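# Slide both server top covers shut and locked

## Task

Make sure each of the two servers ends up with its top cover closed and latched. A cover latches as it slides closed, either when pushed firmly or while both of its release buttons are pressed in.

## Robot and tools

Robot: two arms, left_arm (a left hand) and right_arm (a right hand, the mirror image). Each hand has index, middle and ring fingers plus a thumb, sixteen motors in all. Arm bases in the scene frame: left_arm at (-0.031, +0.382, 0) m, right_arm at (+0.019, -0.443, 0) m, both facing nearly along +x. A camera stand sits behind the arms.

Frames. Scene frame: origin at table-top height midway between the arms, +z up, +x out over the table, left_arm on the +y side (image left/right does not match). Reported end_effector_position (m), end_effector_quat_wxyz and velocities are in the scene frame and may be off by a few cm. Offsets in a command are along each arm's own Hand target axes: +z runs along the straight fingers toward the tips, +y points out of the palm face, +x crosses the palm away from the thumb on the right hand and toward the thumb on the left hand. A mast on the palm side of the wrist can strike objects.

Row layout (used by execute_actions and move): one list of 48 numbers in [-1, 1] covering both arms, always complete even if one arm stays still. Order: left dx, dy, dz, rx, ry, rz; left hand's 16 motor goals; left current_limit, speed; then the same 24 for the right arm. dx..rz are an offset, not a pose: measured from that arm's Hand target at the start of the action or move, in the Hand target's axes. 1.0 = 0.6 m of travel or 180 degrees; rx, ry, rz form one rotation vector. Sending six zeros re-requests the current Hand target. Repeating an offset in a new call moves further. Orientation commands are clipped to 32 degrees from the measured orientation each step.

Hand numbers, per arm in this order: index_mcp, index_abd, index_pip, index_dip, middle_mcp, middle_abd, middle_pip, middle_dip, ring_mcp, ring_abd, ring_pip, ring_dip, thumb_cmc, thumb_axl, thumb_mcp, thumb_ipl. Each is an absolute goal angle scaled between the hinge stops; moving toward -1 bends fingers toward the palm. Straight values: _mcp +0.75, _abd 0.00, _pip +0.58, _dip +0.70, thumb_cmc +0.71, thumb_axl +0.68, thumb_mcp +0.23, thumb_ipl +0.17. A 0 is a real goal, so to keep a hand unchanged resend its hand_goal, hand_current_limit and hand_speed. current_limit maps -1..+1 to 0..550 mA (start +0.4); speed maps to (speed+1)/2 of 8.5 rad/s (start -0.6). Both persist until rewritten.

execute_actions(actions, cameras): actions is a list of actions; each action is up to 15 rows, one per 1/30 s step; a short action repeats its last row. Every row is an offset from the start-of-action Hand target. An empty list returns state plus images. cameras: names from cam_high, cam_left_wrist, cam_right_wrist, ["all"] or [].

move(target, speed, blend, stop_force, zero, blocking, cameras): straight-line paths for both hand points. target is one 48-number row or up to 15 rows; all offsets count from the same Hand targets at the move's start. speed in m/s, 0.002 to 3.6 (default 0.25), one value or one per target. blend in m rounds corners. stop_force in N, 3 to 120, ends an arm's path when its wrist sensor feels that much opposing push; do not trust it while the hand rotates, and omit it when backing away from a contact. zero (default true) re-zeroes before the move. blocking=false returns early (not allowed with stop_force). Paths do not avoid obstacles or the other arm; route around an arm's own base.

wait(seconds 0 to 10), stop() to brake a running move, zoom_image(camera, region [x0,y0,x1,y1] pixels, at most 504 each way), zero_wrist_force(arm), finished_scene(scene 1 or 2, irreversible; call only once both covers are locked and stay so).

Results: Hand target (last commanded pose after clipping; next offsets start here), joint positions/torques, wrist force and torque in end-effector axes (plus peak since last shown), hand_goal, hand_measured, hand_current_ma, hand_state per motor (moving, goal, blocked, overload), motor temperatures, and for move a "move:" line: done, off_target, moving, held or fault, with limits such as paced or held. A hand point often rests short of its target; send the remaining distance as an offset.

Avoid: contact forces near 150 N or wrist-joint torques past 26.6 N m cause a 10 s arm stop; driving a target past a firm contact quickly causes this. Move slowly into contact, and end a push by commanding back past the hand point. Any arm-to-arm hit or press, including one hand gripping the other's fingers, can fail the scene. Motors above 495 mA for 5 s shut down; temperatures of 85 °C brake the arm. A HAND FAULT line cancels the remaining motion calls in that reply.

Cameras: cam_high (fixed, overhead view), cam_left_wrist and cam_right_wrist, all 896x504.

Each tool is called after "Request:" as a command line: name --argument value for each argument, lists and objects as JSON in quotes; but a table of rows of numbers goes row by row, as --pt "numbers of a row", without its own name.

## Session

Request:
execute_actions --actions '[]'

Scene clock: 0.00 s.
left_arm: end_effector_position=(+0.8512, +0.3660, +0.1355) hand_goal=(+0.754, +0.000, +0.576, +0.696, +0.754, +0.000, +0.576, +0.696, +0.754, +0.000, +0.576, +0.696, +0.714, +0.678, +0.226, +0.168) hand_measured=(+0.754, +0.000, +0.576, +0.696, +0.754, +0.000, +0.576, +0.696, +0.754, +0.000, +0.576, +0.696, +0.714, +0.678, +0.226, +0.168) hand_current_ma=(+0, +0, +0, +0, +0, +0, +0, +0, +0, +0, +0, +0, +0, +0, +0, +0) hand_state=(goal, goal, goal, goal, goal, goal, goal, goal, goal, goal, goal, goal, goal, goal, goal, goal) hand_current_limit=0.40 hand_speed=-0.60 end_effector_quat_wxyz=(-0.110, +0.579, +0.808, -0.016) | right_arm: end_effector_position=(+0.3264, -0.6467, +0.1441) hand_goal=(+0.754, +0.000, +0.576, +0.696, +0.754, +0.000, +0.576, +0.696, +0.754, +0.000, +0.576, +0.696, +0.714, +0.678, +0.226, +0.168) hand_measured=(+0.754, +0.000, +0.576, +0.696, +0.754, +0.000, +0.576, +0.696, +0.754, +0.000, +0.576, +0.696, +0.714, +0.678, +0.226, +0.168) hand_current_ma=(+0, +0, +0, +0, +0, +0, +0, +0, +0, +0, +0, +0, +0, +0, +0, +0) hand_state=(goal, goal, goal, goal, goal, goal, goal, goal, goal, goal, goal, goal, goal, goal, goal, goal) hand_current_limit=0.40 hand_speed=-0.60 end_effector_quat_wxyz=(+0.051, -0.541, +0.839, -0.021)
Joint positions: left_arm=[3.257 -2.577 -0.57 -1.758 1.683 -0.286] | right_arm=[-0.92 -1.596 2.171 -2.192 -1.47 2.613]
Joint velocities: within noise
Joint torques (N m): no reading
Motor temperatures (°C): left_arm=[34 25 29 35 41 41] | right_arm=[31 30 27 35 33 34]
Wrist force (N): no reading
Wrist torque (N m): no reading
Wrist force, peak (N): no reading
Hand target: left_arm +0.8512, +0.3660, +0.1355; -0.110, +0.579, +0.808, -0.016 | right_arm +0.3264, -0.6467, +0.1441; +0.051, -0.541, +0.839, -0.021

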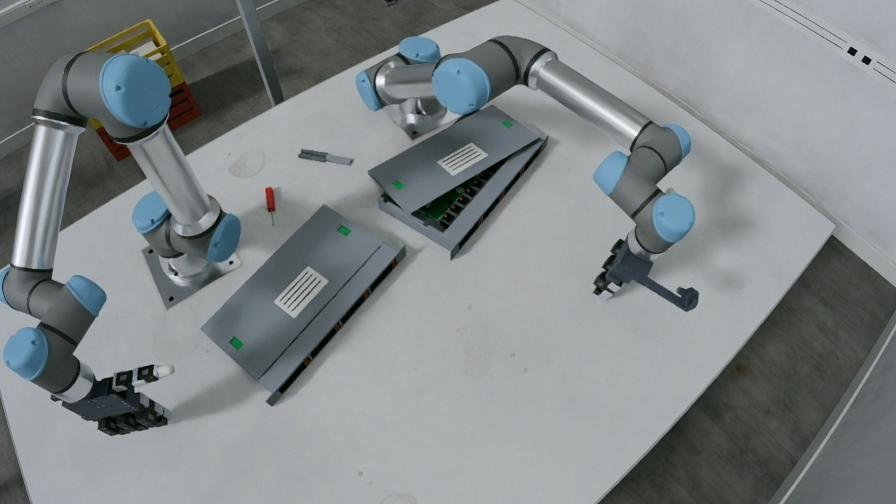

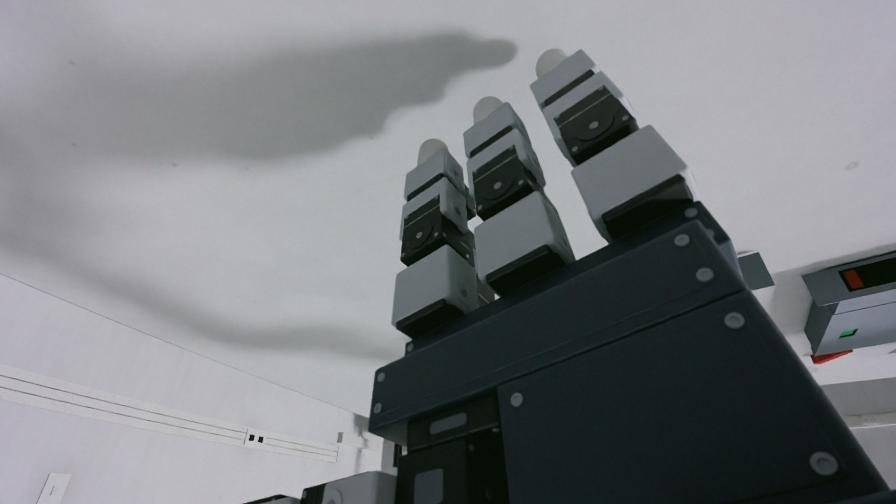

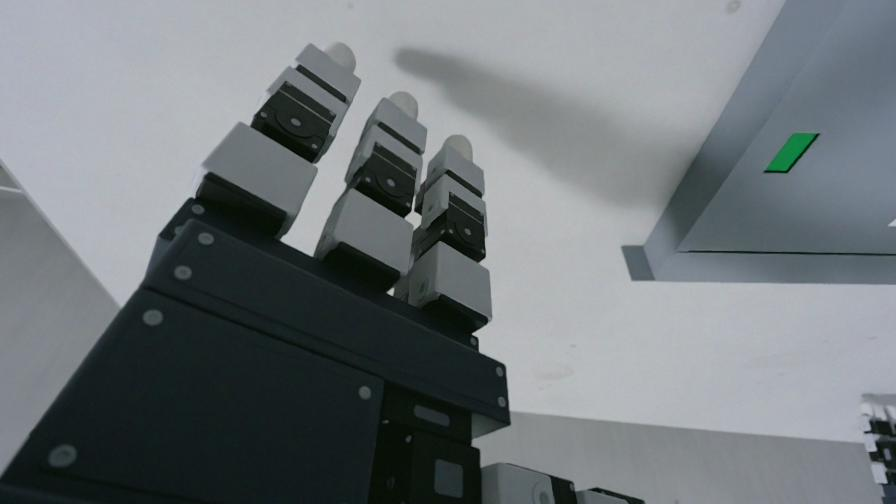

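Request:
zoom_image --camera "cam_high" --region '[190, 190, 430, 420]'

Request:
zoom_image --camera "cam_high" --region '[350, 80, 570, 280]'

Scaled by 2.100 from the camera's 896x504 image, which has a finer 1280x720 frame.

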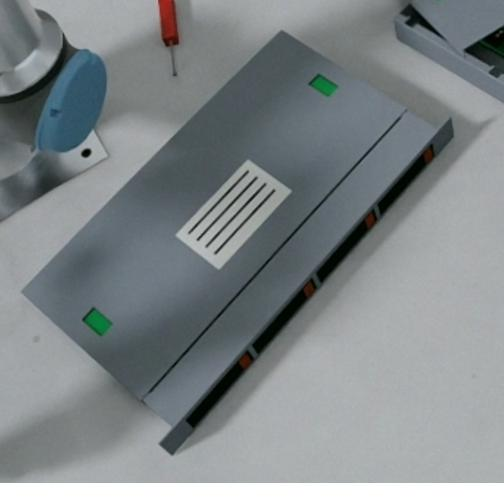

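Scaled by 2.291 from the camera's 896x504 image, which has a finer 1280x720 frame.

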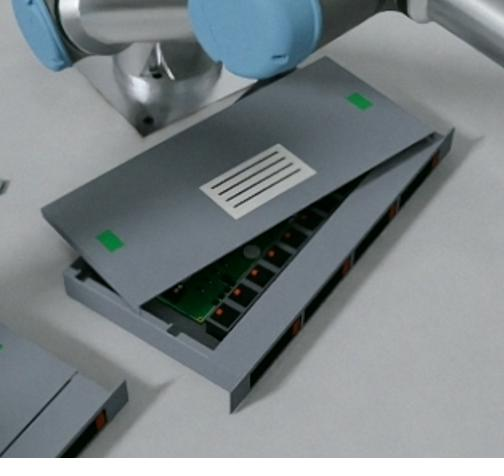

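Request:
zoom_image --camera "cam_high" --region '[360, 160, 480, 270]'

Request:
zoom_image --camera "cam_high" --region '[460, 90, 560, 190]'

Request:
zoom_image --camera "cam_right_wrist" --region '[600, 0, 896, 300]'

Request:
zoom_image --camera "cam_left_wrist" --region '[700, 200, 896, 380]'

Scaled by 4.200 from the camera's 896x504 image, which has a finer 1280x720 frame.

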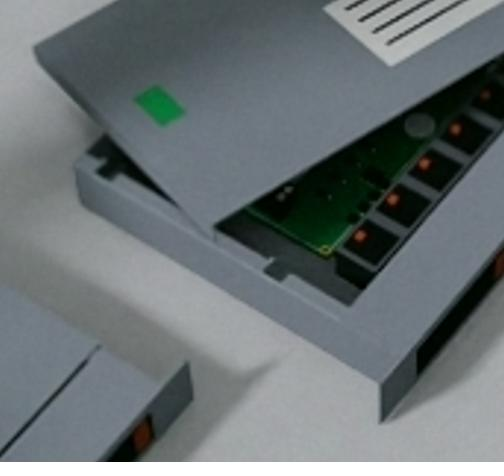

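Scaled by 5.040 from the camera's 896x504 image, which has a finer 1280x720 frame.

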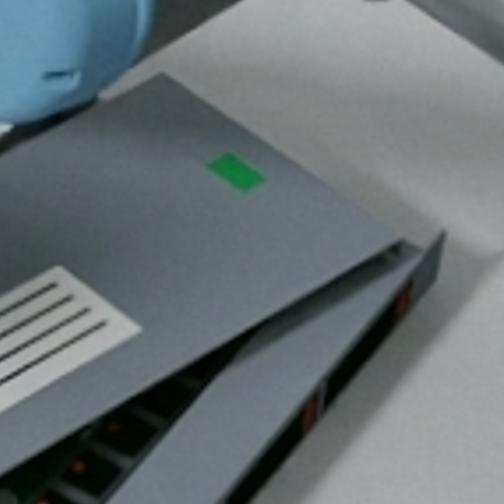

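Scaled by 1.680 from the camera's 896x504 image, which has a finer 1280x720 frame.

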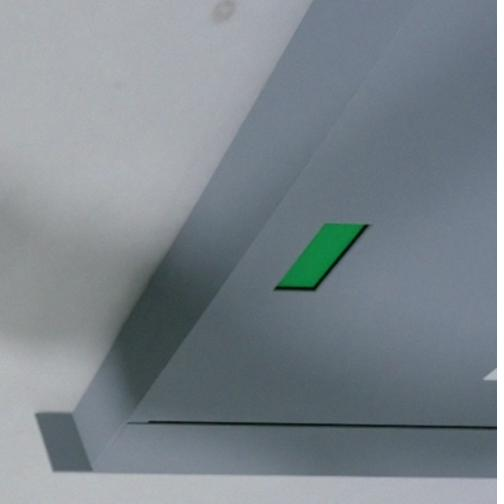

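Scaled by 2.571 from the camera's 896x504 image, which has a finer 1280x720 frame.

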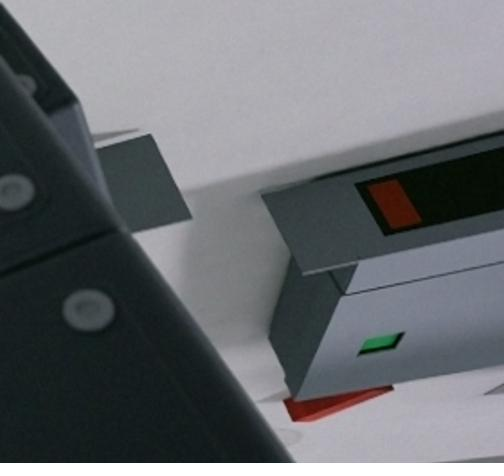

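Request:
move --pt "0 0 0 0 0 0 0.754 0 0.576 0.696 0.754 0 0.576 0.696 0.754 0 0.576 0.696 0.714 0.678 0.226 0.168 0.4 -0.6 -0.0129 -0.0185 -0.2036 0 0 0 0.754 0 0.576 0.696 0.754 0 0.576 0.696 0.754 0 0.576 0.696 0.714 0.678 0.226 0.168 0.4 -0.6" --pt "0 0 0 0 0 0 0.754 0 0.576 0.696 0.754 0 0.576 0.696 0.754 0 0.576 0.696 0.714 0.678 0.226 0.168 0.4 -0.6 -0.428 -0.019 -0.1773 0 0 -0.167 0.754 0 0.576 0.696 0.754 0 0.576 0.696 0.754 0 0.576 0.696 0.714 0.678 0.226 0.168 0.4 -0.6" --pt "0 0 0 0 0 0 0.754 0 0.576 0.696 0.754 0 0.576 0.696 0.754 0 0.576 0.696 0.714 0.678 0.226 0.168 0.4 -0.6 -0.7265 0.466 -0.2024 0 0 -0.333 0.754 0 0.576 0.696 0.754 0 0.576 0.696 0.754 0 0.576 0.696 0.714 0.678 0.226 0.168 0.4 -0.6" --blend '[0.05,0.08,0]' --speed 0.3 --cameras '["all"]'

Scene clock: 144.67 s.
left_arm: end_effector_position=(+0.8512, +0.3660, +0.1355) hand_goal=(+0.754, +0.000, +0.576, +0.696, +0.754, +0.000, +0.576, +0.696, +0.754, +0.000, +0.576, +0.696, +0.714, +0.678, +0.226, +0.168) hand_measured=(+0.754, +0.000, +0.576, +0.696, +0.754, +0.000, +0.576, +0.696, +0.754, +0.000, +0.576, +0.696, +0.714, +0.678, +0.224, +0.168) hand_current_ma=(-1, +0, +1, +0, -1, +0, +1, +0, -1, +0, +1, +0, +0, -1, -4, +0) hand_state=(goal, goal, goal, goal, goal, goal, goal, goal, goal, goal, goal, goal, goal, goal, goal, goal) hand_current_limit=0.40 hand_speed=-0.60 end_effector_quat_wxyz=(-0.110, +0.579, +0.808, -0.016) | right_arm: end_effector_position=(+0.2384, -0.1369, +0.2674) hand_goal=(+0.754, +0.000, +0.576, +0.696, +0.754, +0.000, +0.576, +0.696, +0.754, +0.000, +0.576, +0.696, +0.714, +0.678, +0.226, +0.168) hand_measured=(+0.754, +0.000, +0.576, +0.696, +0.754, +0.000, +0.576, +0.696, +0.754, +0.000, +0.576, +0.696, +0.714, +0.678, +0.224, +0.168) hand_current_ma=(-2, +0, +1, +0, -2, +0, +1, +0, -2, +0, +1, +0, +1, -2, -7, -1) hand_state=(goal, goal, goal, goal, goal, goal, goal, goal, goal, goal, goal, goal, goal, goal, goal, goal) hand_current_limit=0.40 hand_speed=-0.60 end_effector_quat_wxyz=(-0.034, +0.888, -0.457, +0.044)
Joint positions: left_arm=[3.257 -2.577 -0.57 -1.758 1.683 -0.286] | right_arm=[0.6 -1.739 1.962 -1.897 -1.611 3.082]
Joint torques (N m): left_arm=[-0.08 67.55 26.16 2.41 0.26 0.01] | right_arm=[6.88 -10.3 -35.29 -0.61 -2.01 2.02]
Wrist force (N): left_arm=[0.1 0.1 0.2] | right_arm=[-0.3 -0.2 0.1]
Wrist torque (N m): left_arm=[0.00 -0.01 0.00] | right_arm=[-0.03 0.06 -0.02]
Wrist force, peak (N): left_arm=[-0.1 0.5 -0.1] | right_arm=[-1.8 0.0 0.0]
Hand target: left_arm +0.8512, +0.3660, +0.1355; -0.110, +0.579, +0.808, -0.016 | right_arm +0.2383, -0.1368, +0.2674; -0.034, +0.888, -0.457, +0.044
Off the commanded pose: left_arm 0.000 m, 0 deg | right_arm 0.000 m, 0 deg.
move: done
camera_calibration:
cam_right_wrist: T_world_to_cam=[[-0.959145, 0.252711, -0.127196, 0.333628], [0.0791959, 0.671441, 0.736814, -0.163126], [0.271606, 0.696638, -0.664023, 0.338296], [0, 0, 0, 1]] pos_world=[0.241033, -0.210451, 0.387266]

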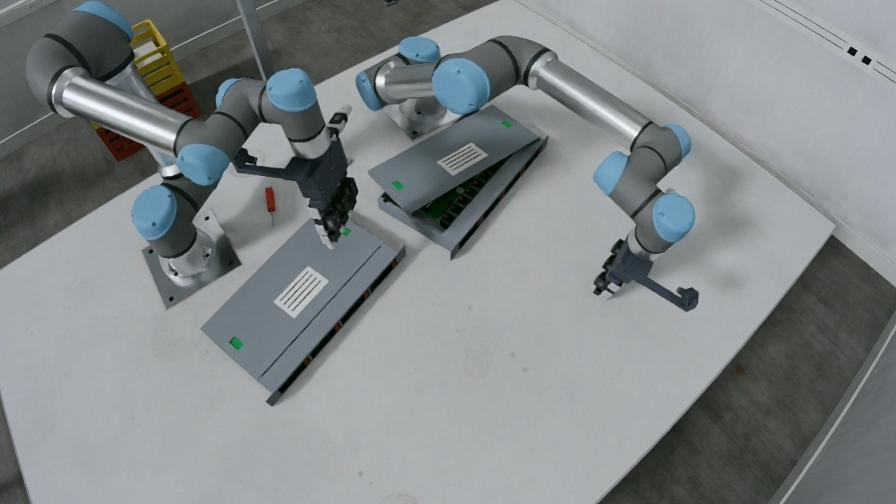

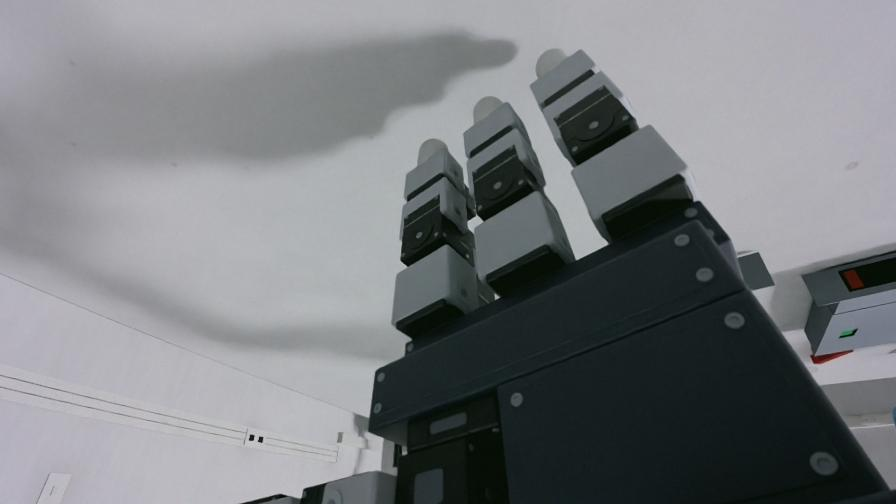

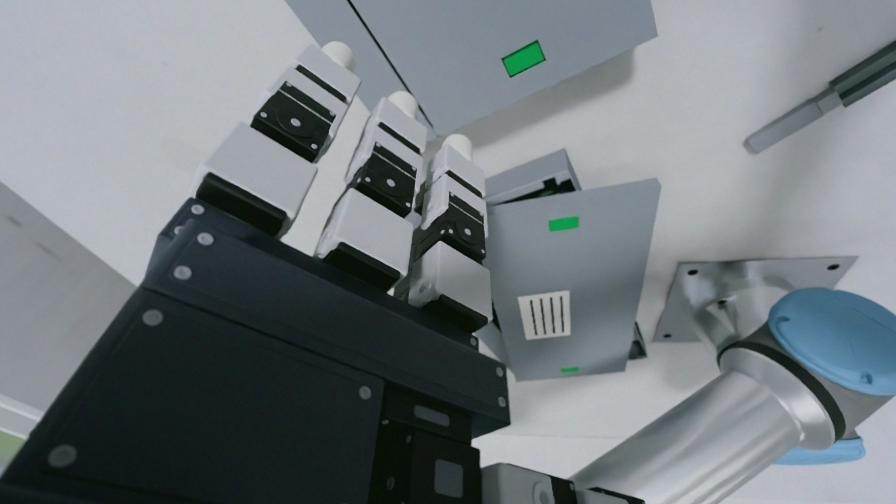

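Request:
zoom_image --camera "cam_right_wrist" --region '[460, 130, 700, 390]'

Request:
zoom_image --camera "cam_right_wrist" --region '[280, 0, 680, 160]'

Scaled by 1.938 from the camera's 896x504 image, which has a finer 1280x720 frame.

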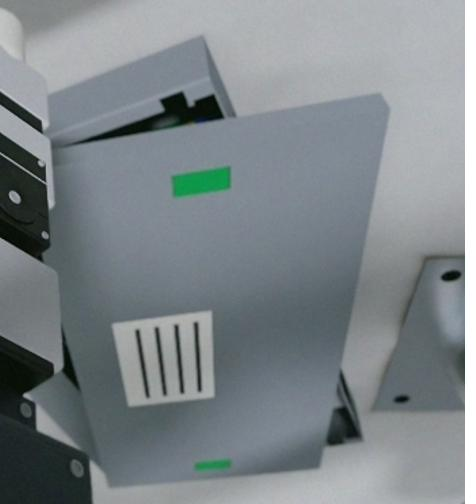

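Scaled by 1.260 from the camera's 896x504 image, which has a finer 1280x720 frame.

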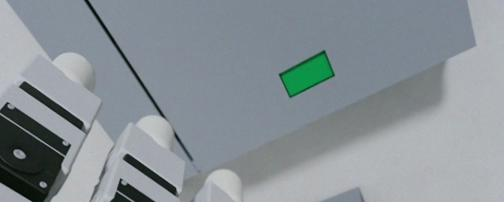

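Request:
move --target '[0,0,0,0,0,0,0.754,0,0.576,0.696,0.754,0,0.576,0.696,0.754,0,0.576,0.696,0.714,0.678,0.226,0.168,0.4,-0.6,0.0535,-0.3588,0.1144,0,0,0,0.754,0,0.576,0.696,0.754,0,0.576,0.696,0.754,0,0.576,0.696,0.714,0.678,0.226,0.168,0.4,-0.6]' --speed 0.3 --cameras '["cam_right_wrist"]'

Request:
zoom_image --camera "cam_right_wrist" --region '[480, 50, 800, 300]'

Scene clock: 179.10 s.
left_arm: end_effector_position=(+0.8512, +0.3660, +0.1355) hand_goal=(+0.754, +0.000, +0.576, +0.696, +0.754, +0.000, +0.576, +0.696, +0.754, +0.000, +0.576, +0.696, +0.714, +0.678, +0.226, +0.168) hand_measured=(+0.754, +0.000, +0.576, +0.696, +0.754, +0.000, +0.576, +0.696, +0.754, +0.000, +0.576, +0.696, +0.714, +0.678, +0.224, +0.168) hand_current_ma=(-1, +0, +1, +0, -1, +0, +1, +0, -1, +0, +1, +0, +0, -1, -4, +0) hand_state=(goal, goal, goal, goal, goal, goal, goal, goal, goal, goal, goal, goal, goal, goal, goal, goal) hand_current_limit=0.40 hand_speed=-0.60 end_effector_quat_wxyz=(-0.110, +0.579, +0.808, -0.016) | right_arm: end_effector_position=(+0.4383, -0.0366, +0.2223) hand_goal=(+0.754, +0.000, +0.576, +0.696, +0.754, +0.000, +0.576, +0.696, +0.754, +0.000, +0.576, +0.696, +0.714, +0.678, +0.226, +0.168) hand_measured=(+0.752, +0.000, +0.576, +0.696, +0.752, +0.000, +0.576, +0.696, +0.752, +0.000, +0.576, +0.696, +0.714, +0.678, +0.224, +0.168) hand_current_ma=(-2, +0, +1, +0, -2, +0, +1, +0, -2, +0, +1, +0, +0, -2, -7, -1) hand_state=(goal, goal, goal, goal, goal, goal, goal, goal, goal, goal, goal, goal, goal, goal, goal, goal) hand_current_limit=0.40 hand_speed=-0.60 end_effector_quat_wxyz=(-0.034, +0.888, -0.457, +0.044)
Joint positions: left_arm=[3.257 -2.577 -0.57 -1.758 1.683 -0.286] | right_arm=[0.565 -1.203 1.485 -1.958 -1.607 3.047]
Joint torques (N m): left_arm=[0.5 68.13 26.73 2.13 0.1 -0.12] | right_arm=[5.91 -33.69 -35.16 -0.83 -1.9 2]
Wrist force (N): left_arm=[0.1 0.3 0.0] | right_arm=[0.1 -0.3 -0.2]
Wrist torque (N m): left_arm=[0.04 -0.02 0.00] | right_arm=[-0.01 0.02 0.07]
Wrist force, peak (N): left_arm=[0.1 0.5 0.1] | right_arm=[0.1 -1.6 0.5]
Hand target: left_arm +0.8512, +0.3660, +0.1355; -0.110, +0.579, +0.808, -0.016 | right_arm +0.4383, -0.0365, +0.2223; -0.034, +0.888, -0.457, +0.044
Off the commanded pose: left_arm 0.000 m, 0 deg | right_arm 0.000 m, 0 deg.
move: done
camera_calibration:
cam_right_wrist: T_world_to_cam=[[-0.959174, 0.252635, -0.127124, 0.494257], [0.0792186, 0.671498, 0.73676, -0.213058], [0.271495, 0.69661, -0.664097, 0.184253], [0, 0, 0, 1]] pos_world=[0.440934, -0.110151, 0.342166]
Images, in order (width x height): cam_right_wrist 896x504.

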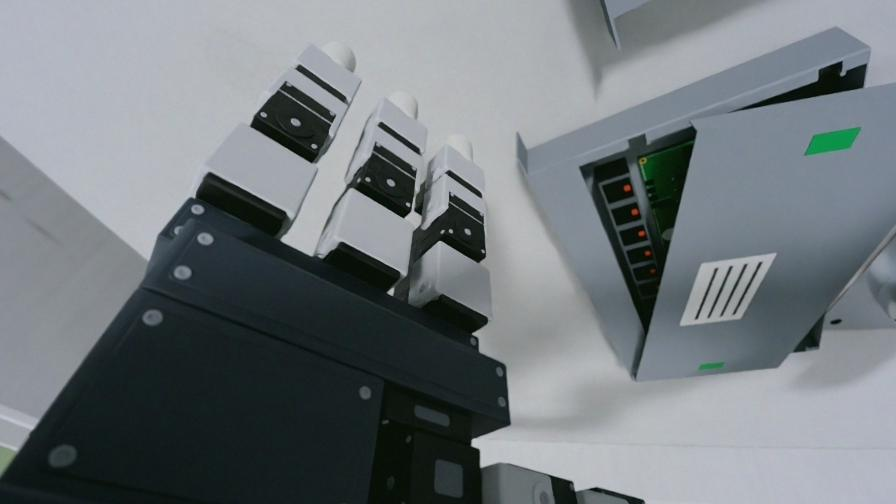

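Scaled by 1.575 from the camera's 896x504 image, which has a finer 1280x720 frame.

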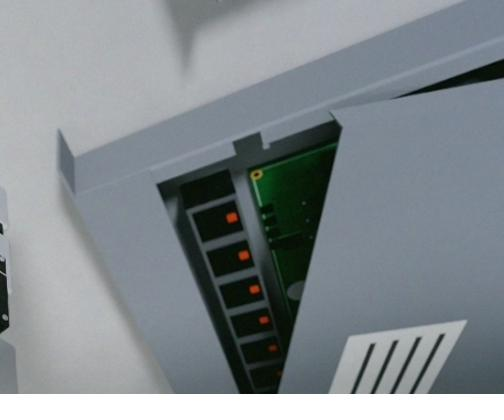

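Request:
zoom_image --camera "cam_right_wrist" --region '[510, 90, 700, 210]'

Request:
zoom_image --camera "cam_right_wrist" --region '[740, 10, 896, 130]'

Request:
zoom_image --camera "cam_right_wrist" --region '[600, 290, 880, 400]'

Scaled by 2.653 from the camera's 896x504 image, which has a finer 1280x720 frame.

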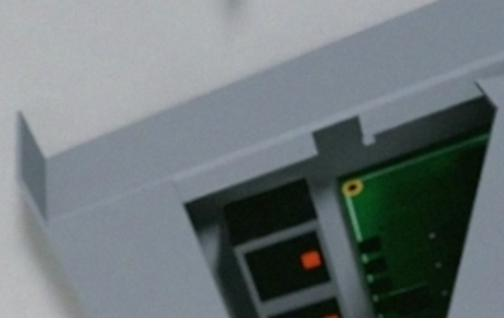

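Scaled by 3.231 from the camera's 896x504 image, which has a finer 1280x720 frame.

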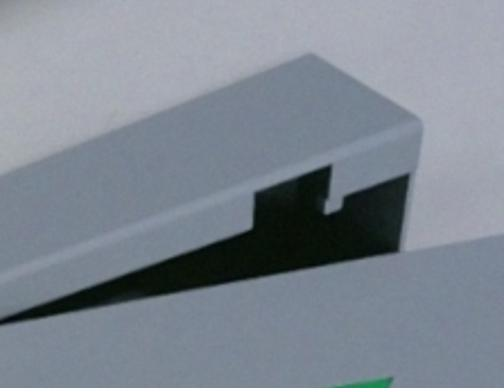

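Scaled by 1.800 from the camera's 896x504 image, which has a finer 1280x720 frame.

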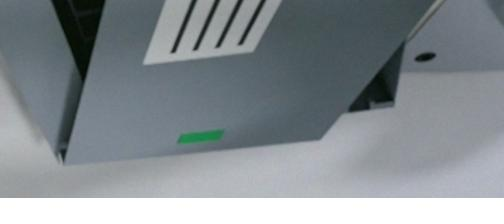

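Request:
move --pt "0 0 0 0 0 0 0.754 0 0.576 0.696 0.754 0 0.576 0.696 0.754 0 0.576 0.696 0.714 0.678 0.226 0.168 0.4 -0.6 0.4827 0.211 -0.0823 0 0 0.167 0.754 0 0.576 0.696 0.754 0 0.576 0.696 0.754 0 0.576 0.696 0.714 0.678 0.226 0.168 0.4 -0.6" --pt "0 0 0 0 0 0 0.754 0 0.576 0.696 0.754 0 0.576 0.696 0.754 0 0.576 0.696 0.714 0.678 0.226 0.168 0.4 -0.6 0.6728 0.6675 -0.0322 0 0 0.333 0.754 0 0.576 0.696 0.754 0 0.576 0.696 0.754 0 0.576 0.696 0.714 0.678 0.226 0.168 0.4 -0.6" --blend '[0.08,0]' --speed 0.3 --cameras '["cam_right_wrist"]'

Request:
zoom_image --camera "cam_right_wrist" --region '[500, 0, 896, 400]'

Request:
move --pt "0.0239 -0.023 -0.1464 0 0 0 0.754 0 0.576 0.696 0.754 0 0.576 0.696 0.754 0 0.576 0.696 0.714 0.678 0.226 0.168 0.4 -0.6 0 0 0 0 0 0 0.754 0 0.576 0.696 0.754 0 0.576 0.696 0.754 0 0.576 0.696 0.714 0.678 0.226 0.168 0.4 -0.6" --pt "-0.3248 -0.8665 -0.0683 0.0354 -0.034 -0.2169 0.754 0 0.576 0.696 0.754 0 0.576 0.696 0.754 0 0.576 0.696 0.714 0.678 0.226 0.168 0.4 -0.6 0 0 0 0 0 0 0.754 0 0.576 0.696 0.754 0 0.576 0.696 0.754 0 0.576 0.696 0.714 0.678 0.226 0.168 0.4 -0.6" --blend '[0.05,0]' --speed 0.3 --cameras '["all"]'

Request:
zoom_image --camera "cam_left_wrist" --region '[0, 0, 450, 400]'

Scene clock: 261.57 s.
left_arm: end_effector_position=(+0.8512, +0.3660, +0.1355) hand_goal=(+0.754, +0.000, +0.576, +0.696, +0.754, +0.000, +0.576, +0.696, +0.754, +0.000, +0.576, +0.696, +0.714, +0.678, +0.226, +0.168) hand_measured=(+0.754, +0.000, +0.576, +0.696, +0.754, +0.000, +0.576, +0.696, +0.754, +0.000, +0.576, +0.696, +0.714, +0.678, +0.224, +0.168) hand_current_ma=(-1, +0, +1, +0, -1, +0, +1, +0, -1, +0, +1, +0, +0, -1, -4, +0) hand_state=(goal, goal, goal, goal, goal, goal, goal, goal, goal, goal, goal, goal, goal, goal, goal, goal) hand_current_limit=0.40 hand_speed=-0.60 end_effector_quat_wxyz=(-0.110, +0.579, +0.808, -0.016) | right_arm: end_effector_position=(+0.3464, -0.5979, +0.2199) hand_goal=(+0.754, +0.000, +0.576, +0.696, +0.754, +0.000, +0.576, +0.696, +0.754, +0.000, +0.576, +0.696, +0.714, +0.678, +0.226, +0.168) hand_measured=(+0.752, +0.000, +0.576, +0.696, +0.752, +0.000, +0.576, +0.696, +0.752, +0.000, +0.576, +0.696, +0.714, +0.678, +0.224, +0.168) hand_current_ma=(-2, +0, +1, +0, -2, +0, +1, +0, -2, +0, +1, +0, +0, -2, -7, -1) hand_state=(goal, goal, goal, goal, goal, goal, goal, goal, goal, goal, goal, goal, goal, goal, goal, goal) hand_current_limit=0.40 hand_speed=-0.60 end_effector_quat_wxyz=(+0.051, -0.541, +0.839, -0.021)
Joint positions: left_arm=[3.257 -2.577 -0.57 -1.758 1.683 -0.286] | right_arm=[-0.808 -1.715 2.064 -1.977 -1.476 2.725]
Joint torques (N m): left_arm=[1.47 68.9 28.04 2.5 0.1 0.08] | right_arm=[-6.33 -6.74 -17.04 -4.13 2.08 -1.73]
Wrist force (N): left_arm=[0.0 0.1 0.0] | right_arm=[-0.2 0.0 -0.1]
Wrist torque (N m): left_arm=[0.00 0.01 0.00] | right_arm=[0.04 0.03 0.05]
Wrist force, peak (N): left_arm=[0.2 0.5 0.0] | right_arm=[-1.5 -0.8 0.3]
Hand target: left_arm +0.8512, +0.3660, +0.1355; -0.110, +0.579, +0.808, -0.016 | right_arm +0.3464, -0.5980, +0.2199; +0.051, -0.541, +0.839, -0.021
Off the commanded pose: left_arm 0.000 m, 0 deg | right_arm 0.000 m, 0 deg.
move: done
camera_calibration:
cam_right_wrist: T_world_to_cam=[[-0.264111, 0.96381, -0.036275, 0.712184], [0.592217, 0.19174, 0.782633, -0.301741], [0.761265, 0.18522, -0.621426, 0.113898], [0, 0, 0, 1]] pos_world=[0.280086, -0.64965, 0.332766]
Images, in order (width x height): cam_right_wrist 896x504.

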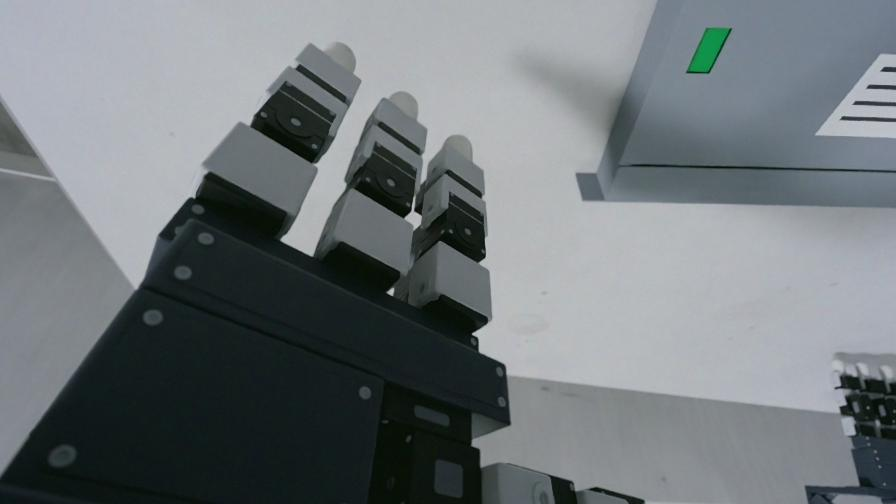

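Scaled by 1.260 from the camera's 896x504 image, which has a finer 1280x720 frame.

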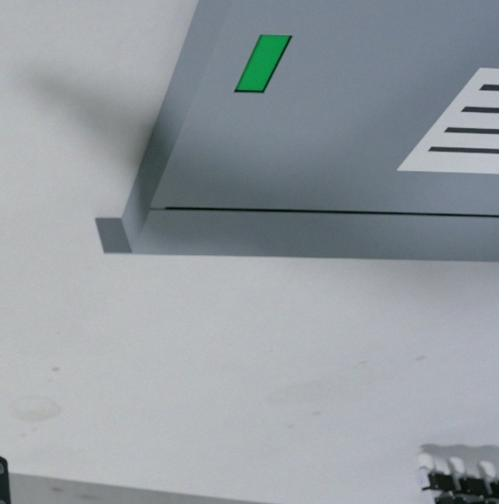

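Scene clock: 264.43 s.
left_arm: end_effector_position=(+0.4345, +0.0075, +0.2236) hand_goal=(+0.754, +0.000, +0.576, +0.696, +0.754, +0.000, +0.576, +0.696, +0.754, +0.000, +0.576, +0.696, +0.714, +0.678, +0.226, +0.168) hand_measured=(+0.752, +0.000, +0.576, +0.696, +0.752, +0.000, +0.576, +0.696, +0.752, +0.000, +0.576, +0.696, +0.714, +0.678, +0.224, +0.168) hand_current_ma=(-1, +0, +1, +0, -1, +0, +1, +0, -2, +0, +1, +0, +0, -1, -6, +0) hand_state=(goal, goal, goal, goal, goal, goal, goal, goal, goal, goal, goal, goal, goal, goal, goal, goal) hand_current_limit=0.40 hand_speed=-0.60 end_effector_quat_wxyz=(-0.098, +0.267, +0.957, -0.052) | right_arm: end_effector_position=(+0.3464, -0.5980, +0.2199) hand_goal=(+0.754, +0.000, +0.576, +0.696, +0.754, +0.000, +0.576, +0.696, +0.754, +0.000, +0.576, +0.696, +0.714, +0.678, +0.226, +0.168) hand_measured=(+0.752, +0.000, +0.576, +0.696, +0.752, +0.000, +0.576, +0.696, +0.752, +0.000, +0.576, +0.696, +0.714, +0.678, +0.224, +0.168) hand_current_ma=(-2, +0, +1, +0, -2, +0, +1, +0, -2, +0, +1, +0, +0, -2, -7, -1) hand_state=(goal, goal, goal, goal, goal, goal, goal, goal, goal, goal, goal, goal, goal, goal, goal, goal) hand_current_limit=0.40 hand_speed=-0.60 end_effector_quat_wxyz=(+0.051, -0.541, +0.839, -0.021)
Joint positions: left_arm=[2.668 -1.979 -1.367 -1.529 1.419 -1.55] | right_arm=[-0.808 -1.715 2.064 -1.977 -1.476 2.725]
Joint torques (N m): left_arm=[-8.45 52.85 14.96 3.23 -2.38 -3.08] | right_arm=[-5.69 -7.63 -16.96 -3.97 1.99 -1.91]
Wrist force (N): left_arm=[0.1 0.1 0.1] | right_arm=[-0.1 0.1 0.0]
Wrist torque (N m): left_arm=[0.01 -0.01 0.11] | right_arm=[0.04 0.01 0.06]
Wrist force, peak (N): left_arm=[0.3 -2.1 0.4] | right_arm=[-0.4 -0.1 0.2]
Hand target: left_arm +0.4345, +0.0074, +0.2236; -0.098, +0.267, +0.957, -0.052 | right_arm +0.3464, -0.5980, +0.2199; +0.051, -0.541, +0.839, -0.021
Off the commanded pose: left_arm 0.000 m, 0 deg | right_arm 0.000 m, 0 deg.
move: done; blend cut to 0.045 m at target 1
camera_calibration:
cam_left_wrist: T_world_to_cam=[[0.370714, -0.928665, -0.0123638, -0.188665], [-0.509575, -0.214511, 0.833257, -0.00969285], [-0.776469, -0.3026, -0.552747, 0.586072], [0, 0, 0, 1]] pos_world=[0.520069, 0.0000594566, 0.329694]
cam_right_wrist: T_world_to_cam=[[-0.26398, 0.963846, -0.0362589, 0.712161], [0.592257, 0.19165, 0.782625, -0.30173], [0.761279, 0.185123, -0.621436, 0.113773], [0, 0, 0, 1]] pos_world=[0.280085, -0.649649, 0.332666]

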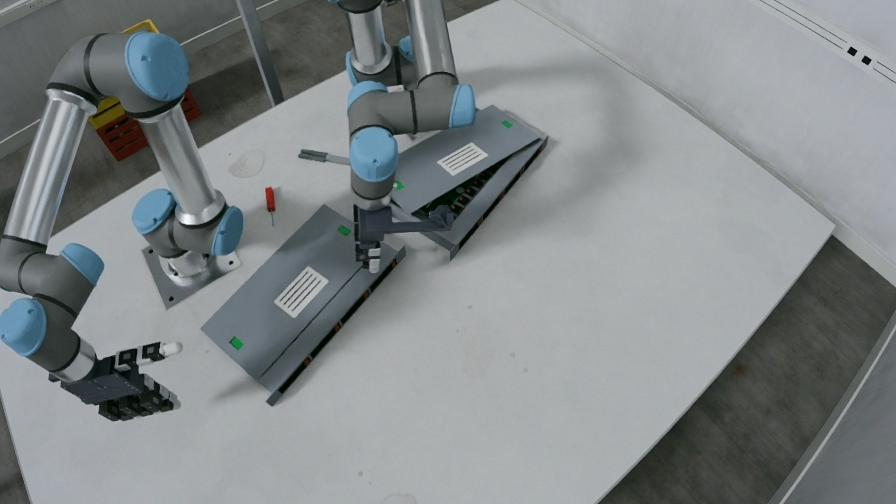

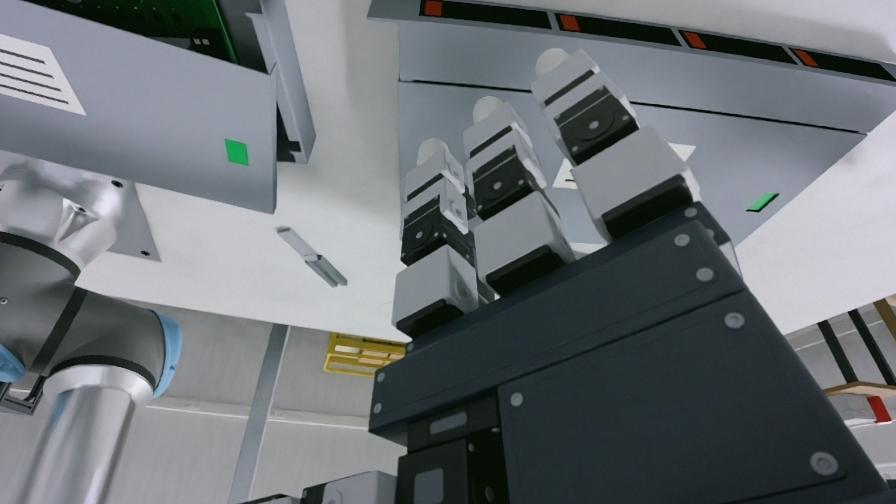

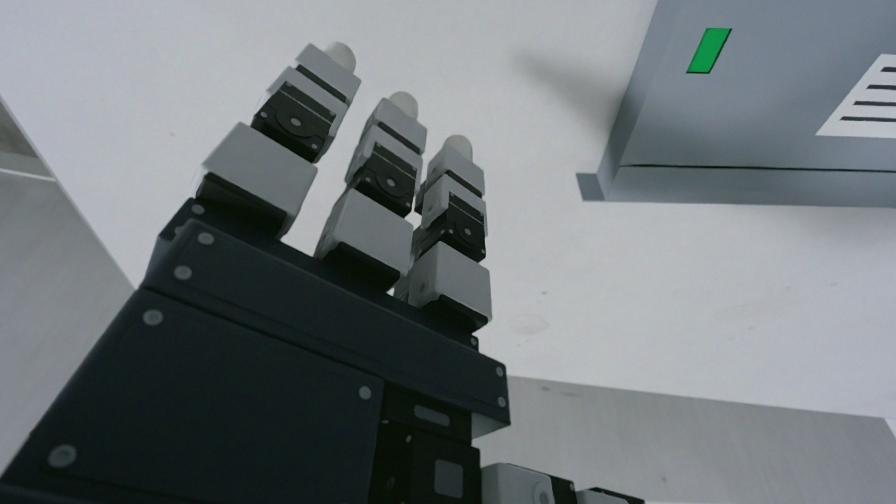

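Scaled by 1.120 from the camera's 896x504 image, which has a finer 1280x720 frame.

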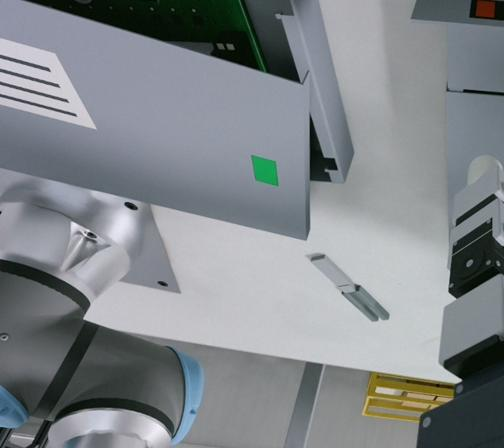

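Request:
zoom_image --camera "cam_left_wrist" --region '[370, 0, 550, 140]'

Request:
zoom_image --camera "cam_left_wrist" --region '[200, 0, 340, 230]'

Request:
zoom_image --camera "cam_right_wrist" --region '[560, 0, 760, 210]'

Scaled by 2.800 from the camera's 896x504 image, which has a finer 1280x720 frame.

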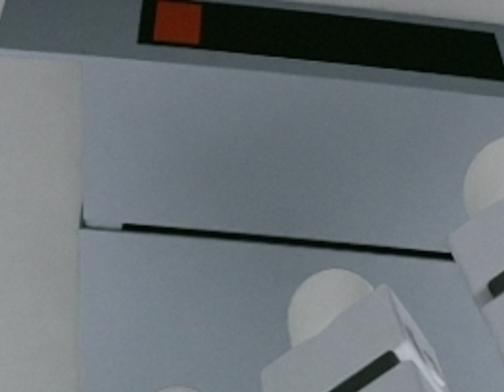

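Scaled by 2.191 from the camera's 896x504 image, which has a finer 1280x720 frame.

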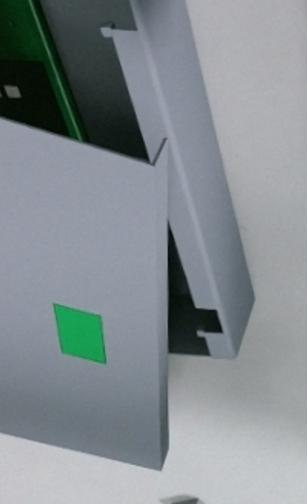

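Scaled by 2.400 from the camera's 896x504 image, which has a finer 1280x720 frame.

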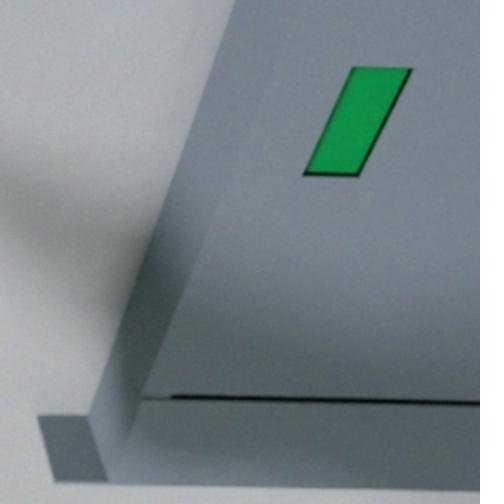

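Request:
zoom_image --camera "cam_left_wrist" --region '[210, 120, 270, 180]'

Request:
zoom_image --camera "cam_left_wrist" --region '[730, 170, 800, 240]'

Request:
zoom_image --camera "cam_right_wrist" --region '[670, 10, 750, 90]'

Request:
zoom_image --camera "cam_right_wrist" --region '[570, 150, 700, 220]'

Scaled by 8.400 from the camera's 896x504 image, which has a finer 1280x720 frame.

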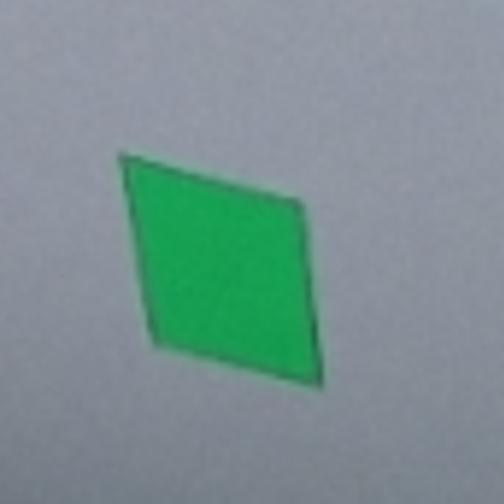

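Scaled by 7.200 from the camera's 896x504 image, which has a finer 1280x720 frame.

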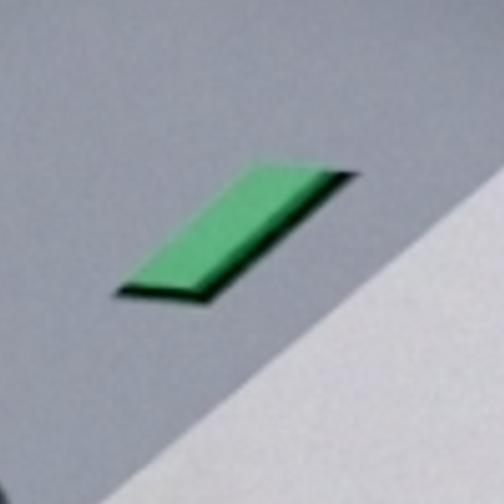

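Scaled by 6.300 from the camera's 896x504 image, which has a finer 1280x720 frame.

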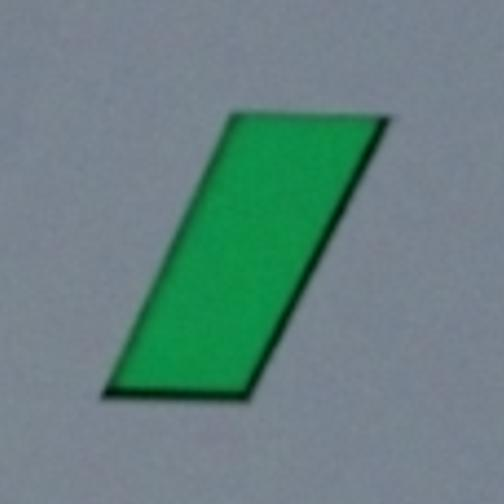

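Scaled by 3.877 from the camera's 896x504 image, which has a finer 1280x720 frame.

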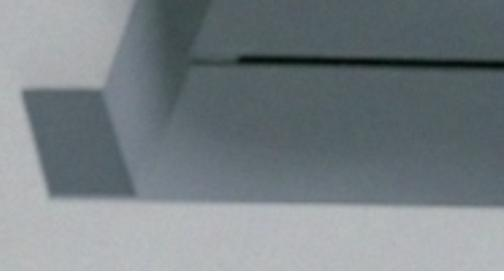

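Request:
move --target '[0.067,-0.277,0.0262,-0.0661,-0.0302,0.2433,0.754,0,0.576,0.696,1,0,1,1,1,0,1,1,0.714,0.678,0.226,0.168,0.4,-0.6,-0.3168,0.029,-0.0162,0.012,0.0442,0.7807,0.754,0,0.576,0.696,1,0,1,1,1,0,1,1,0.714,0.678,0.226,0.168,0.4,-0.6]' --speed 0.3 --cameras '["all"]'

Scene clock: 401.53 s.
left_arm: end_effector_position=(+0.3141, -0.1139, +0.2400) hand_goal=(+0.754, +0.000, +0.576, +0.696, +1.000, +0.000, +1.000, +1.000, +1.000, +0.000, +1.000, +1.000, +0.714, +0.678, +0.226, +0.168) hand_measured=(+0.752, +0.000, +0.576, +0.696, +0.988, +0.000, +0.994, +0.996, +0.986, +0.000, +0.992, +0.996, +0.714, +0.678, +0.224, +0.168) hand_current_ma=(-1, +0, +1, +0, -27, +0, -13, -5, -35, +0, -14, -6, +0, -1, -6, +0) hand_state=(goal, goal, goal, goal, goal, goal, goal, goal, goal, goal, goal, goal, goal, goal, goal, goal) hand_current_limit=0.40 hand_speed=-0.60 end_effector_quat_wxyz=(+0.001, +0.610, +0.793, +0.000) | right_arm: end_effector_position=(+0.4073, -0.4180, +0.2401) hand_goal=(+0.754, +0.000, +0.576, +0.696, +1.000, +0.000, +1.000, +1.000, +1.000, +0.000, +1.000, +1.000, +0.714, +0.678, +0.226, +0.168) hand_measured=(+0.752, +0.000, +0.576, +0.696, +0.988, +0.000, +0.994, +0.996, +0.986, +0.000, +0.994, +0.996, +0.714, +0.678, +0.224, +0.168) hand_current_ma=(-2, +0, +1, +0, -37, +0, -19, -9, -43, +0, -17, -7, +0, -2, -7, -1) hand_state=(goal, goal, goal, goal, goal, goal, goal, goal, goal, goal, goal, goal, goal, goal, goal, goal) hand_current_limit=0.40 hand_speed=-0.60 end_effector_quat_wxyz=(+0.000, +0.609, +0.793, +0.000)
Joint positions: left_arm=[2.319 -1.831 -1.578 -1.302 1.571 -1.144] | right_arm=[-0.341 -2.109 2.257 -1.718 -1.57 5.645]
Joint torques (N m): left_arm=[-8.25 45.99 13.77 3.46 2.08 2.02] | right_arm=[6.91 9.06 -35.58 -4.09 -1.82 1.52]
Wrist force (N): left_arm=[0.7 0.0 0.0] | right_arm=[-0.2 0.2 -0.1]
Wrist torque (N m): left_arm=[-0.01 -0.04 0.03] | right_arm=[-0.01 0.05 0.00]
Wrist force, peak (N): left_arm=[0.1 0.7 0.5] | right_arm=[-0.5 0.1 -0.1]
Hand target: left_arm +0.3141, -0.1139, +0.2400; +0.001, +0.610, +0.793, +0.000 | right_arm +0.4074, -0.4180, +0.2401; +0.000, +0.609, +0.793, +0.000
Off the commanded pose: left_arm 0.000 m, 0 deg | right_arm 0.000 m, 0 deg.
move: done
camera_calibration:
cam_left_wrist: T_world_to_cam=[[-0.378953, -0.925112, 0.0236976, -0.0294025], [-0.66155, 0.288718, 0.692094, 0.0281339], [-0.647106, 0.246594, -0.721419, 0.527338], [0, 0, 0, 1]] pos_world=[0.348714, -0.165362, 0.361657]
cam_right_wrist: T_world_to_cam=[[0.817086, -0.575837, -0.0279664, -0.530408], [-0.389905, -0.587688, 0.70894, -0.296182], [-0.42467, -0.568361, -0.704714, 0.234704], [0, 0, 0, 1]] pos_world=[0.417578, -0.346095, 0.360541]

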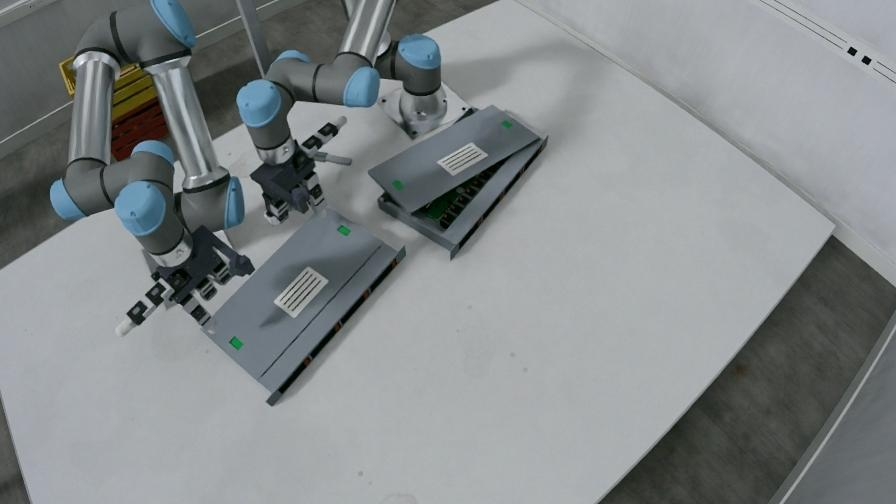

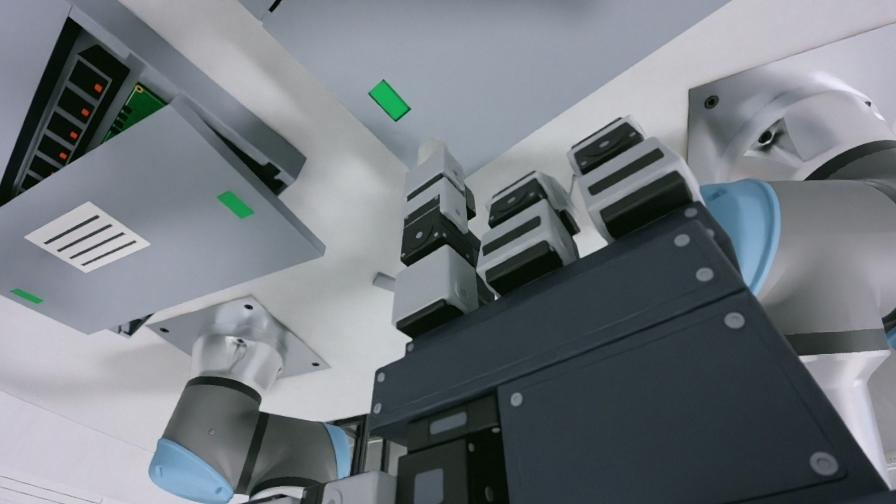

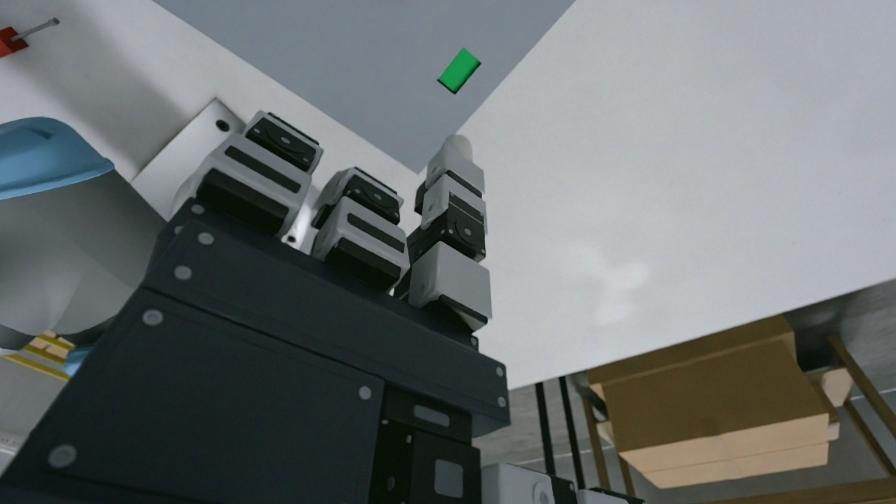

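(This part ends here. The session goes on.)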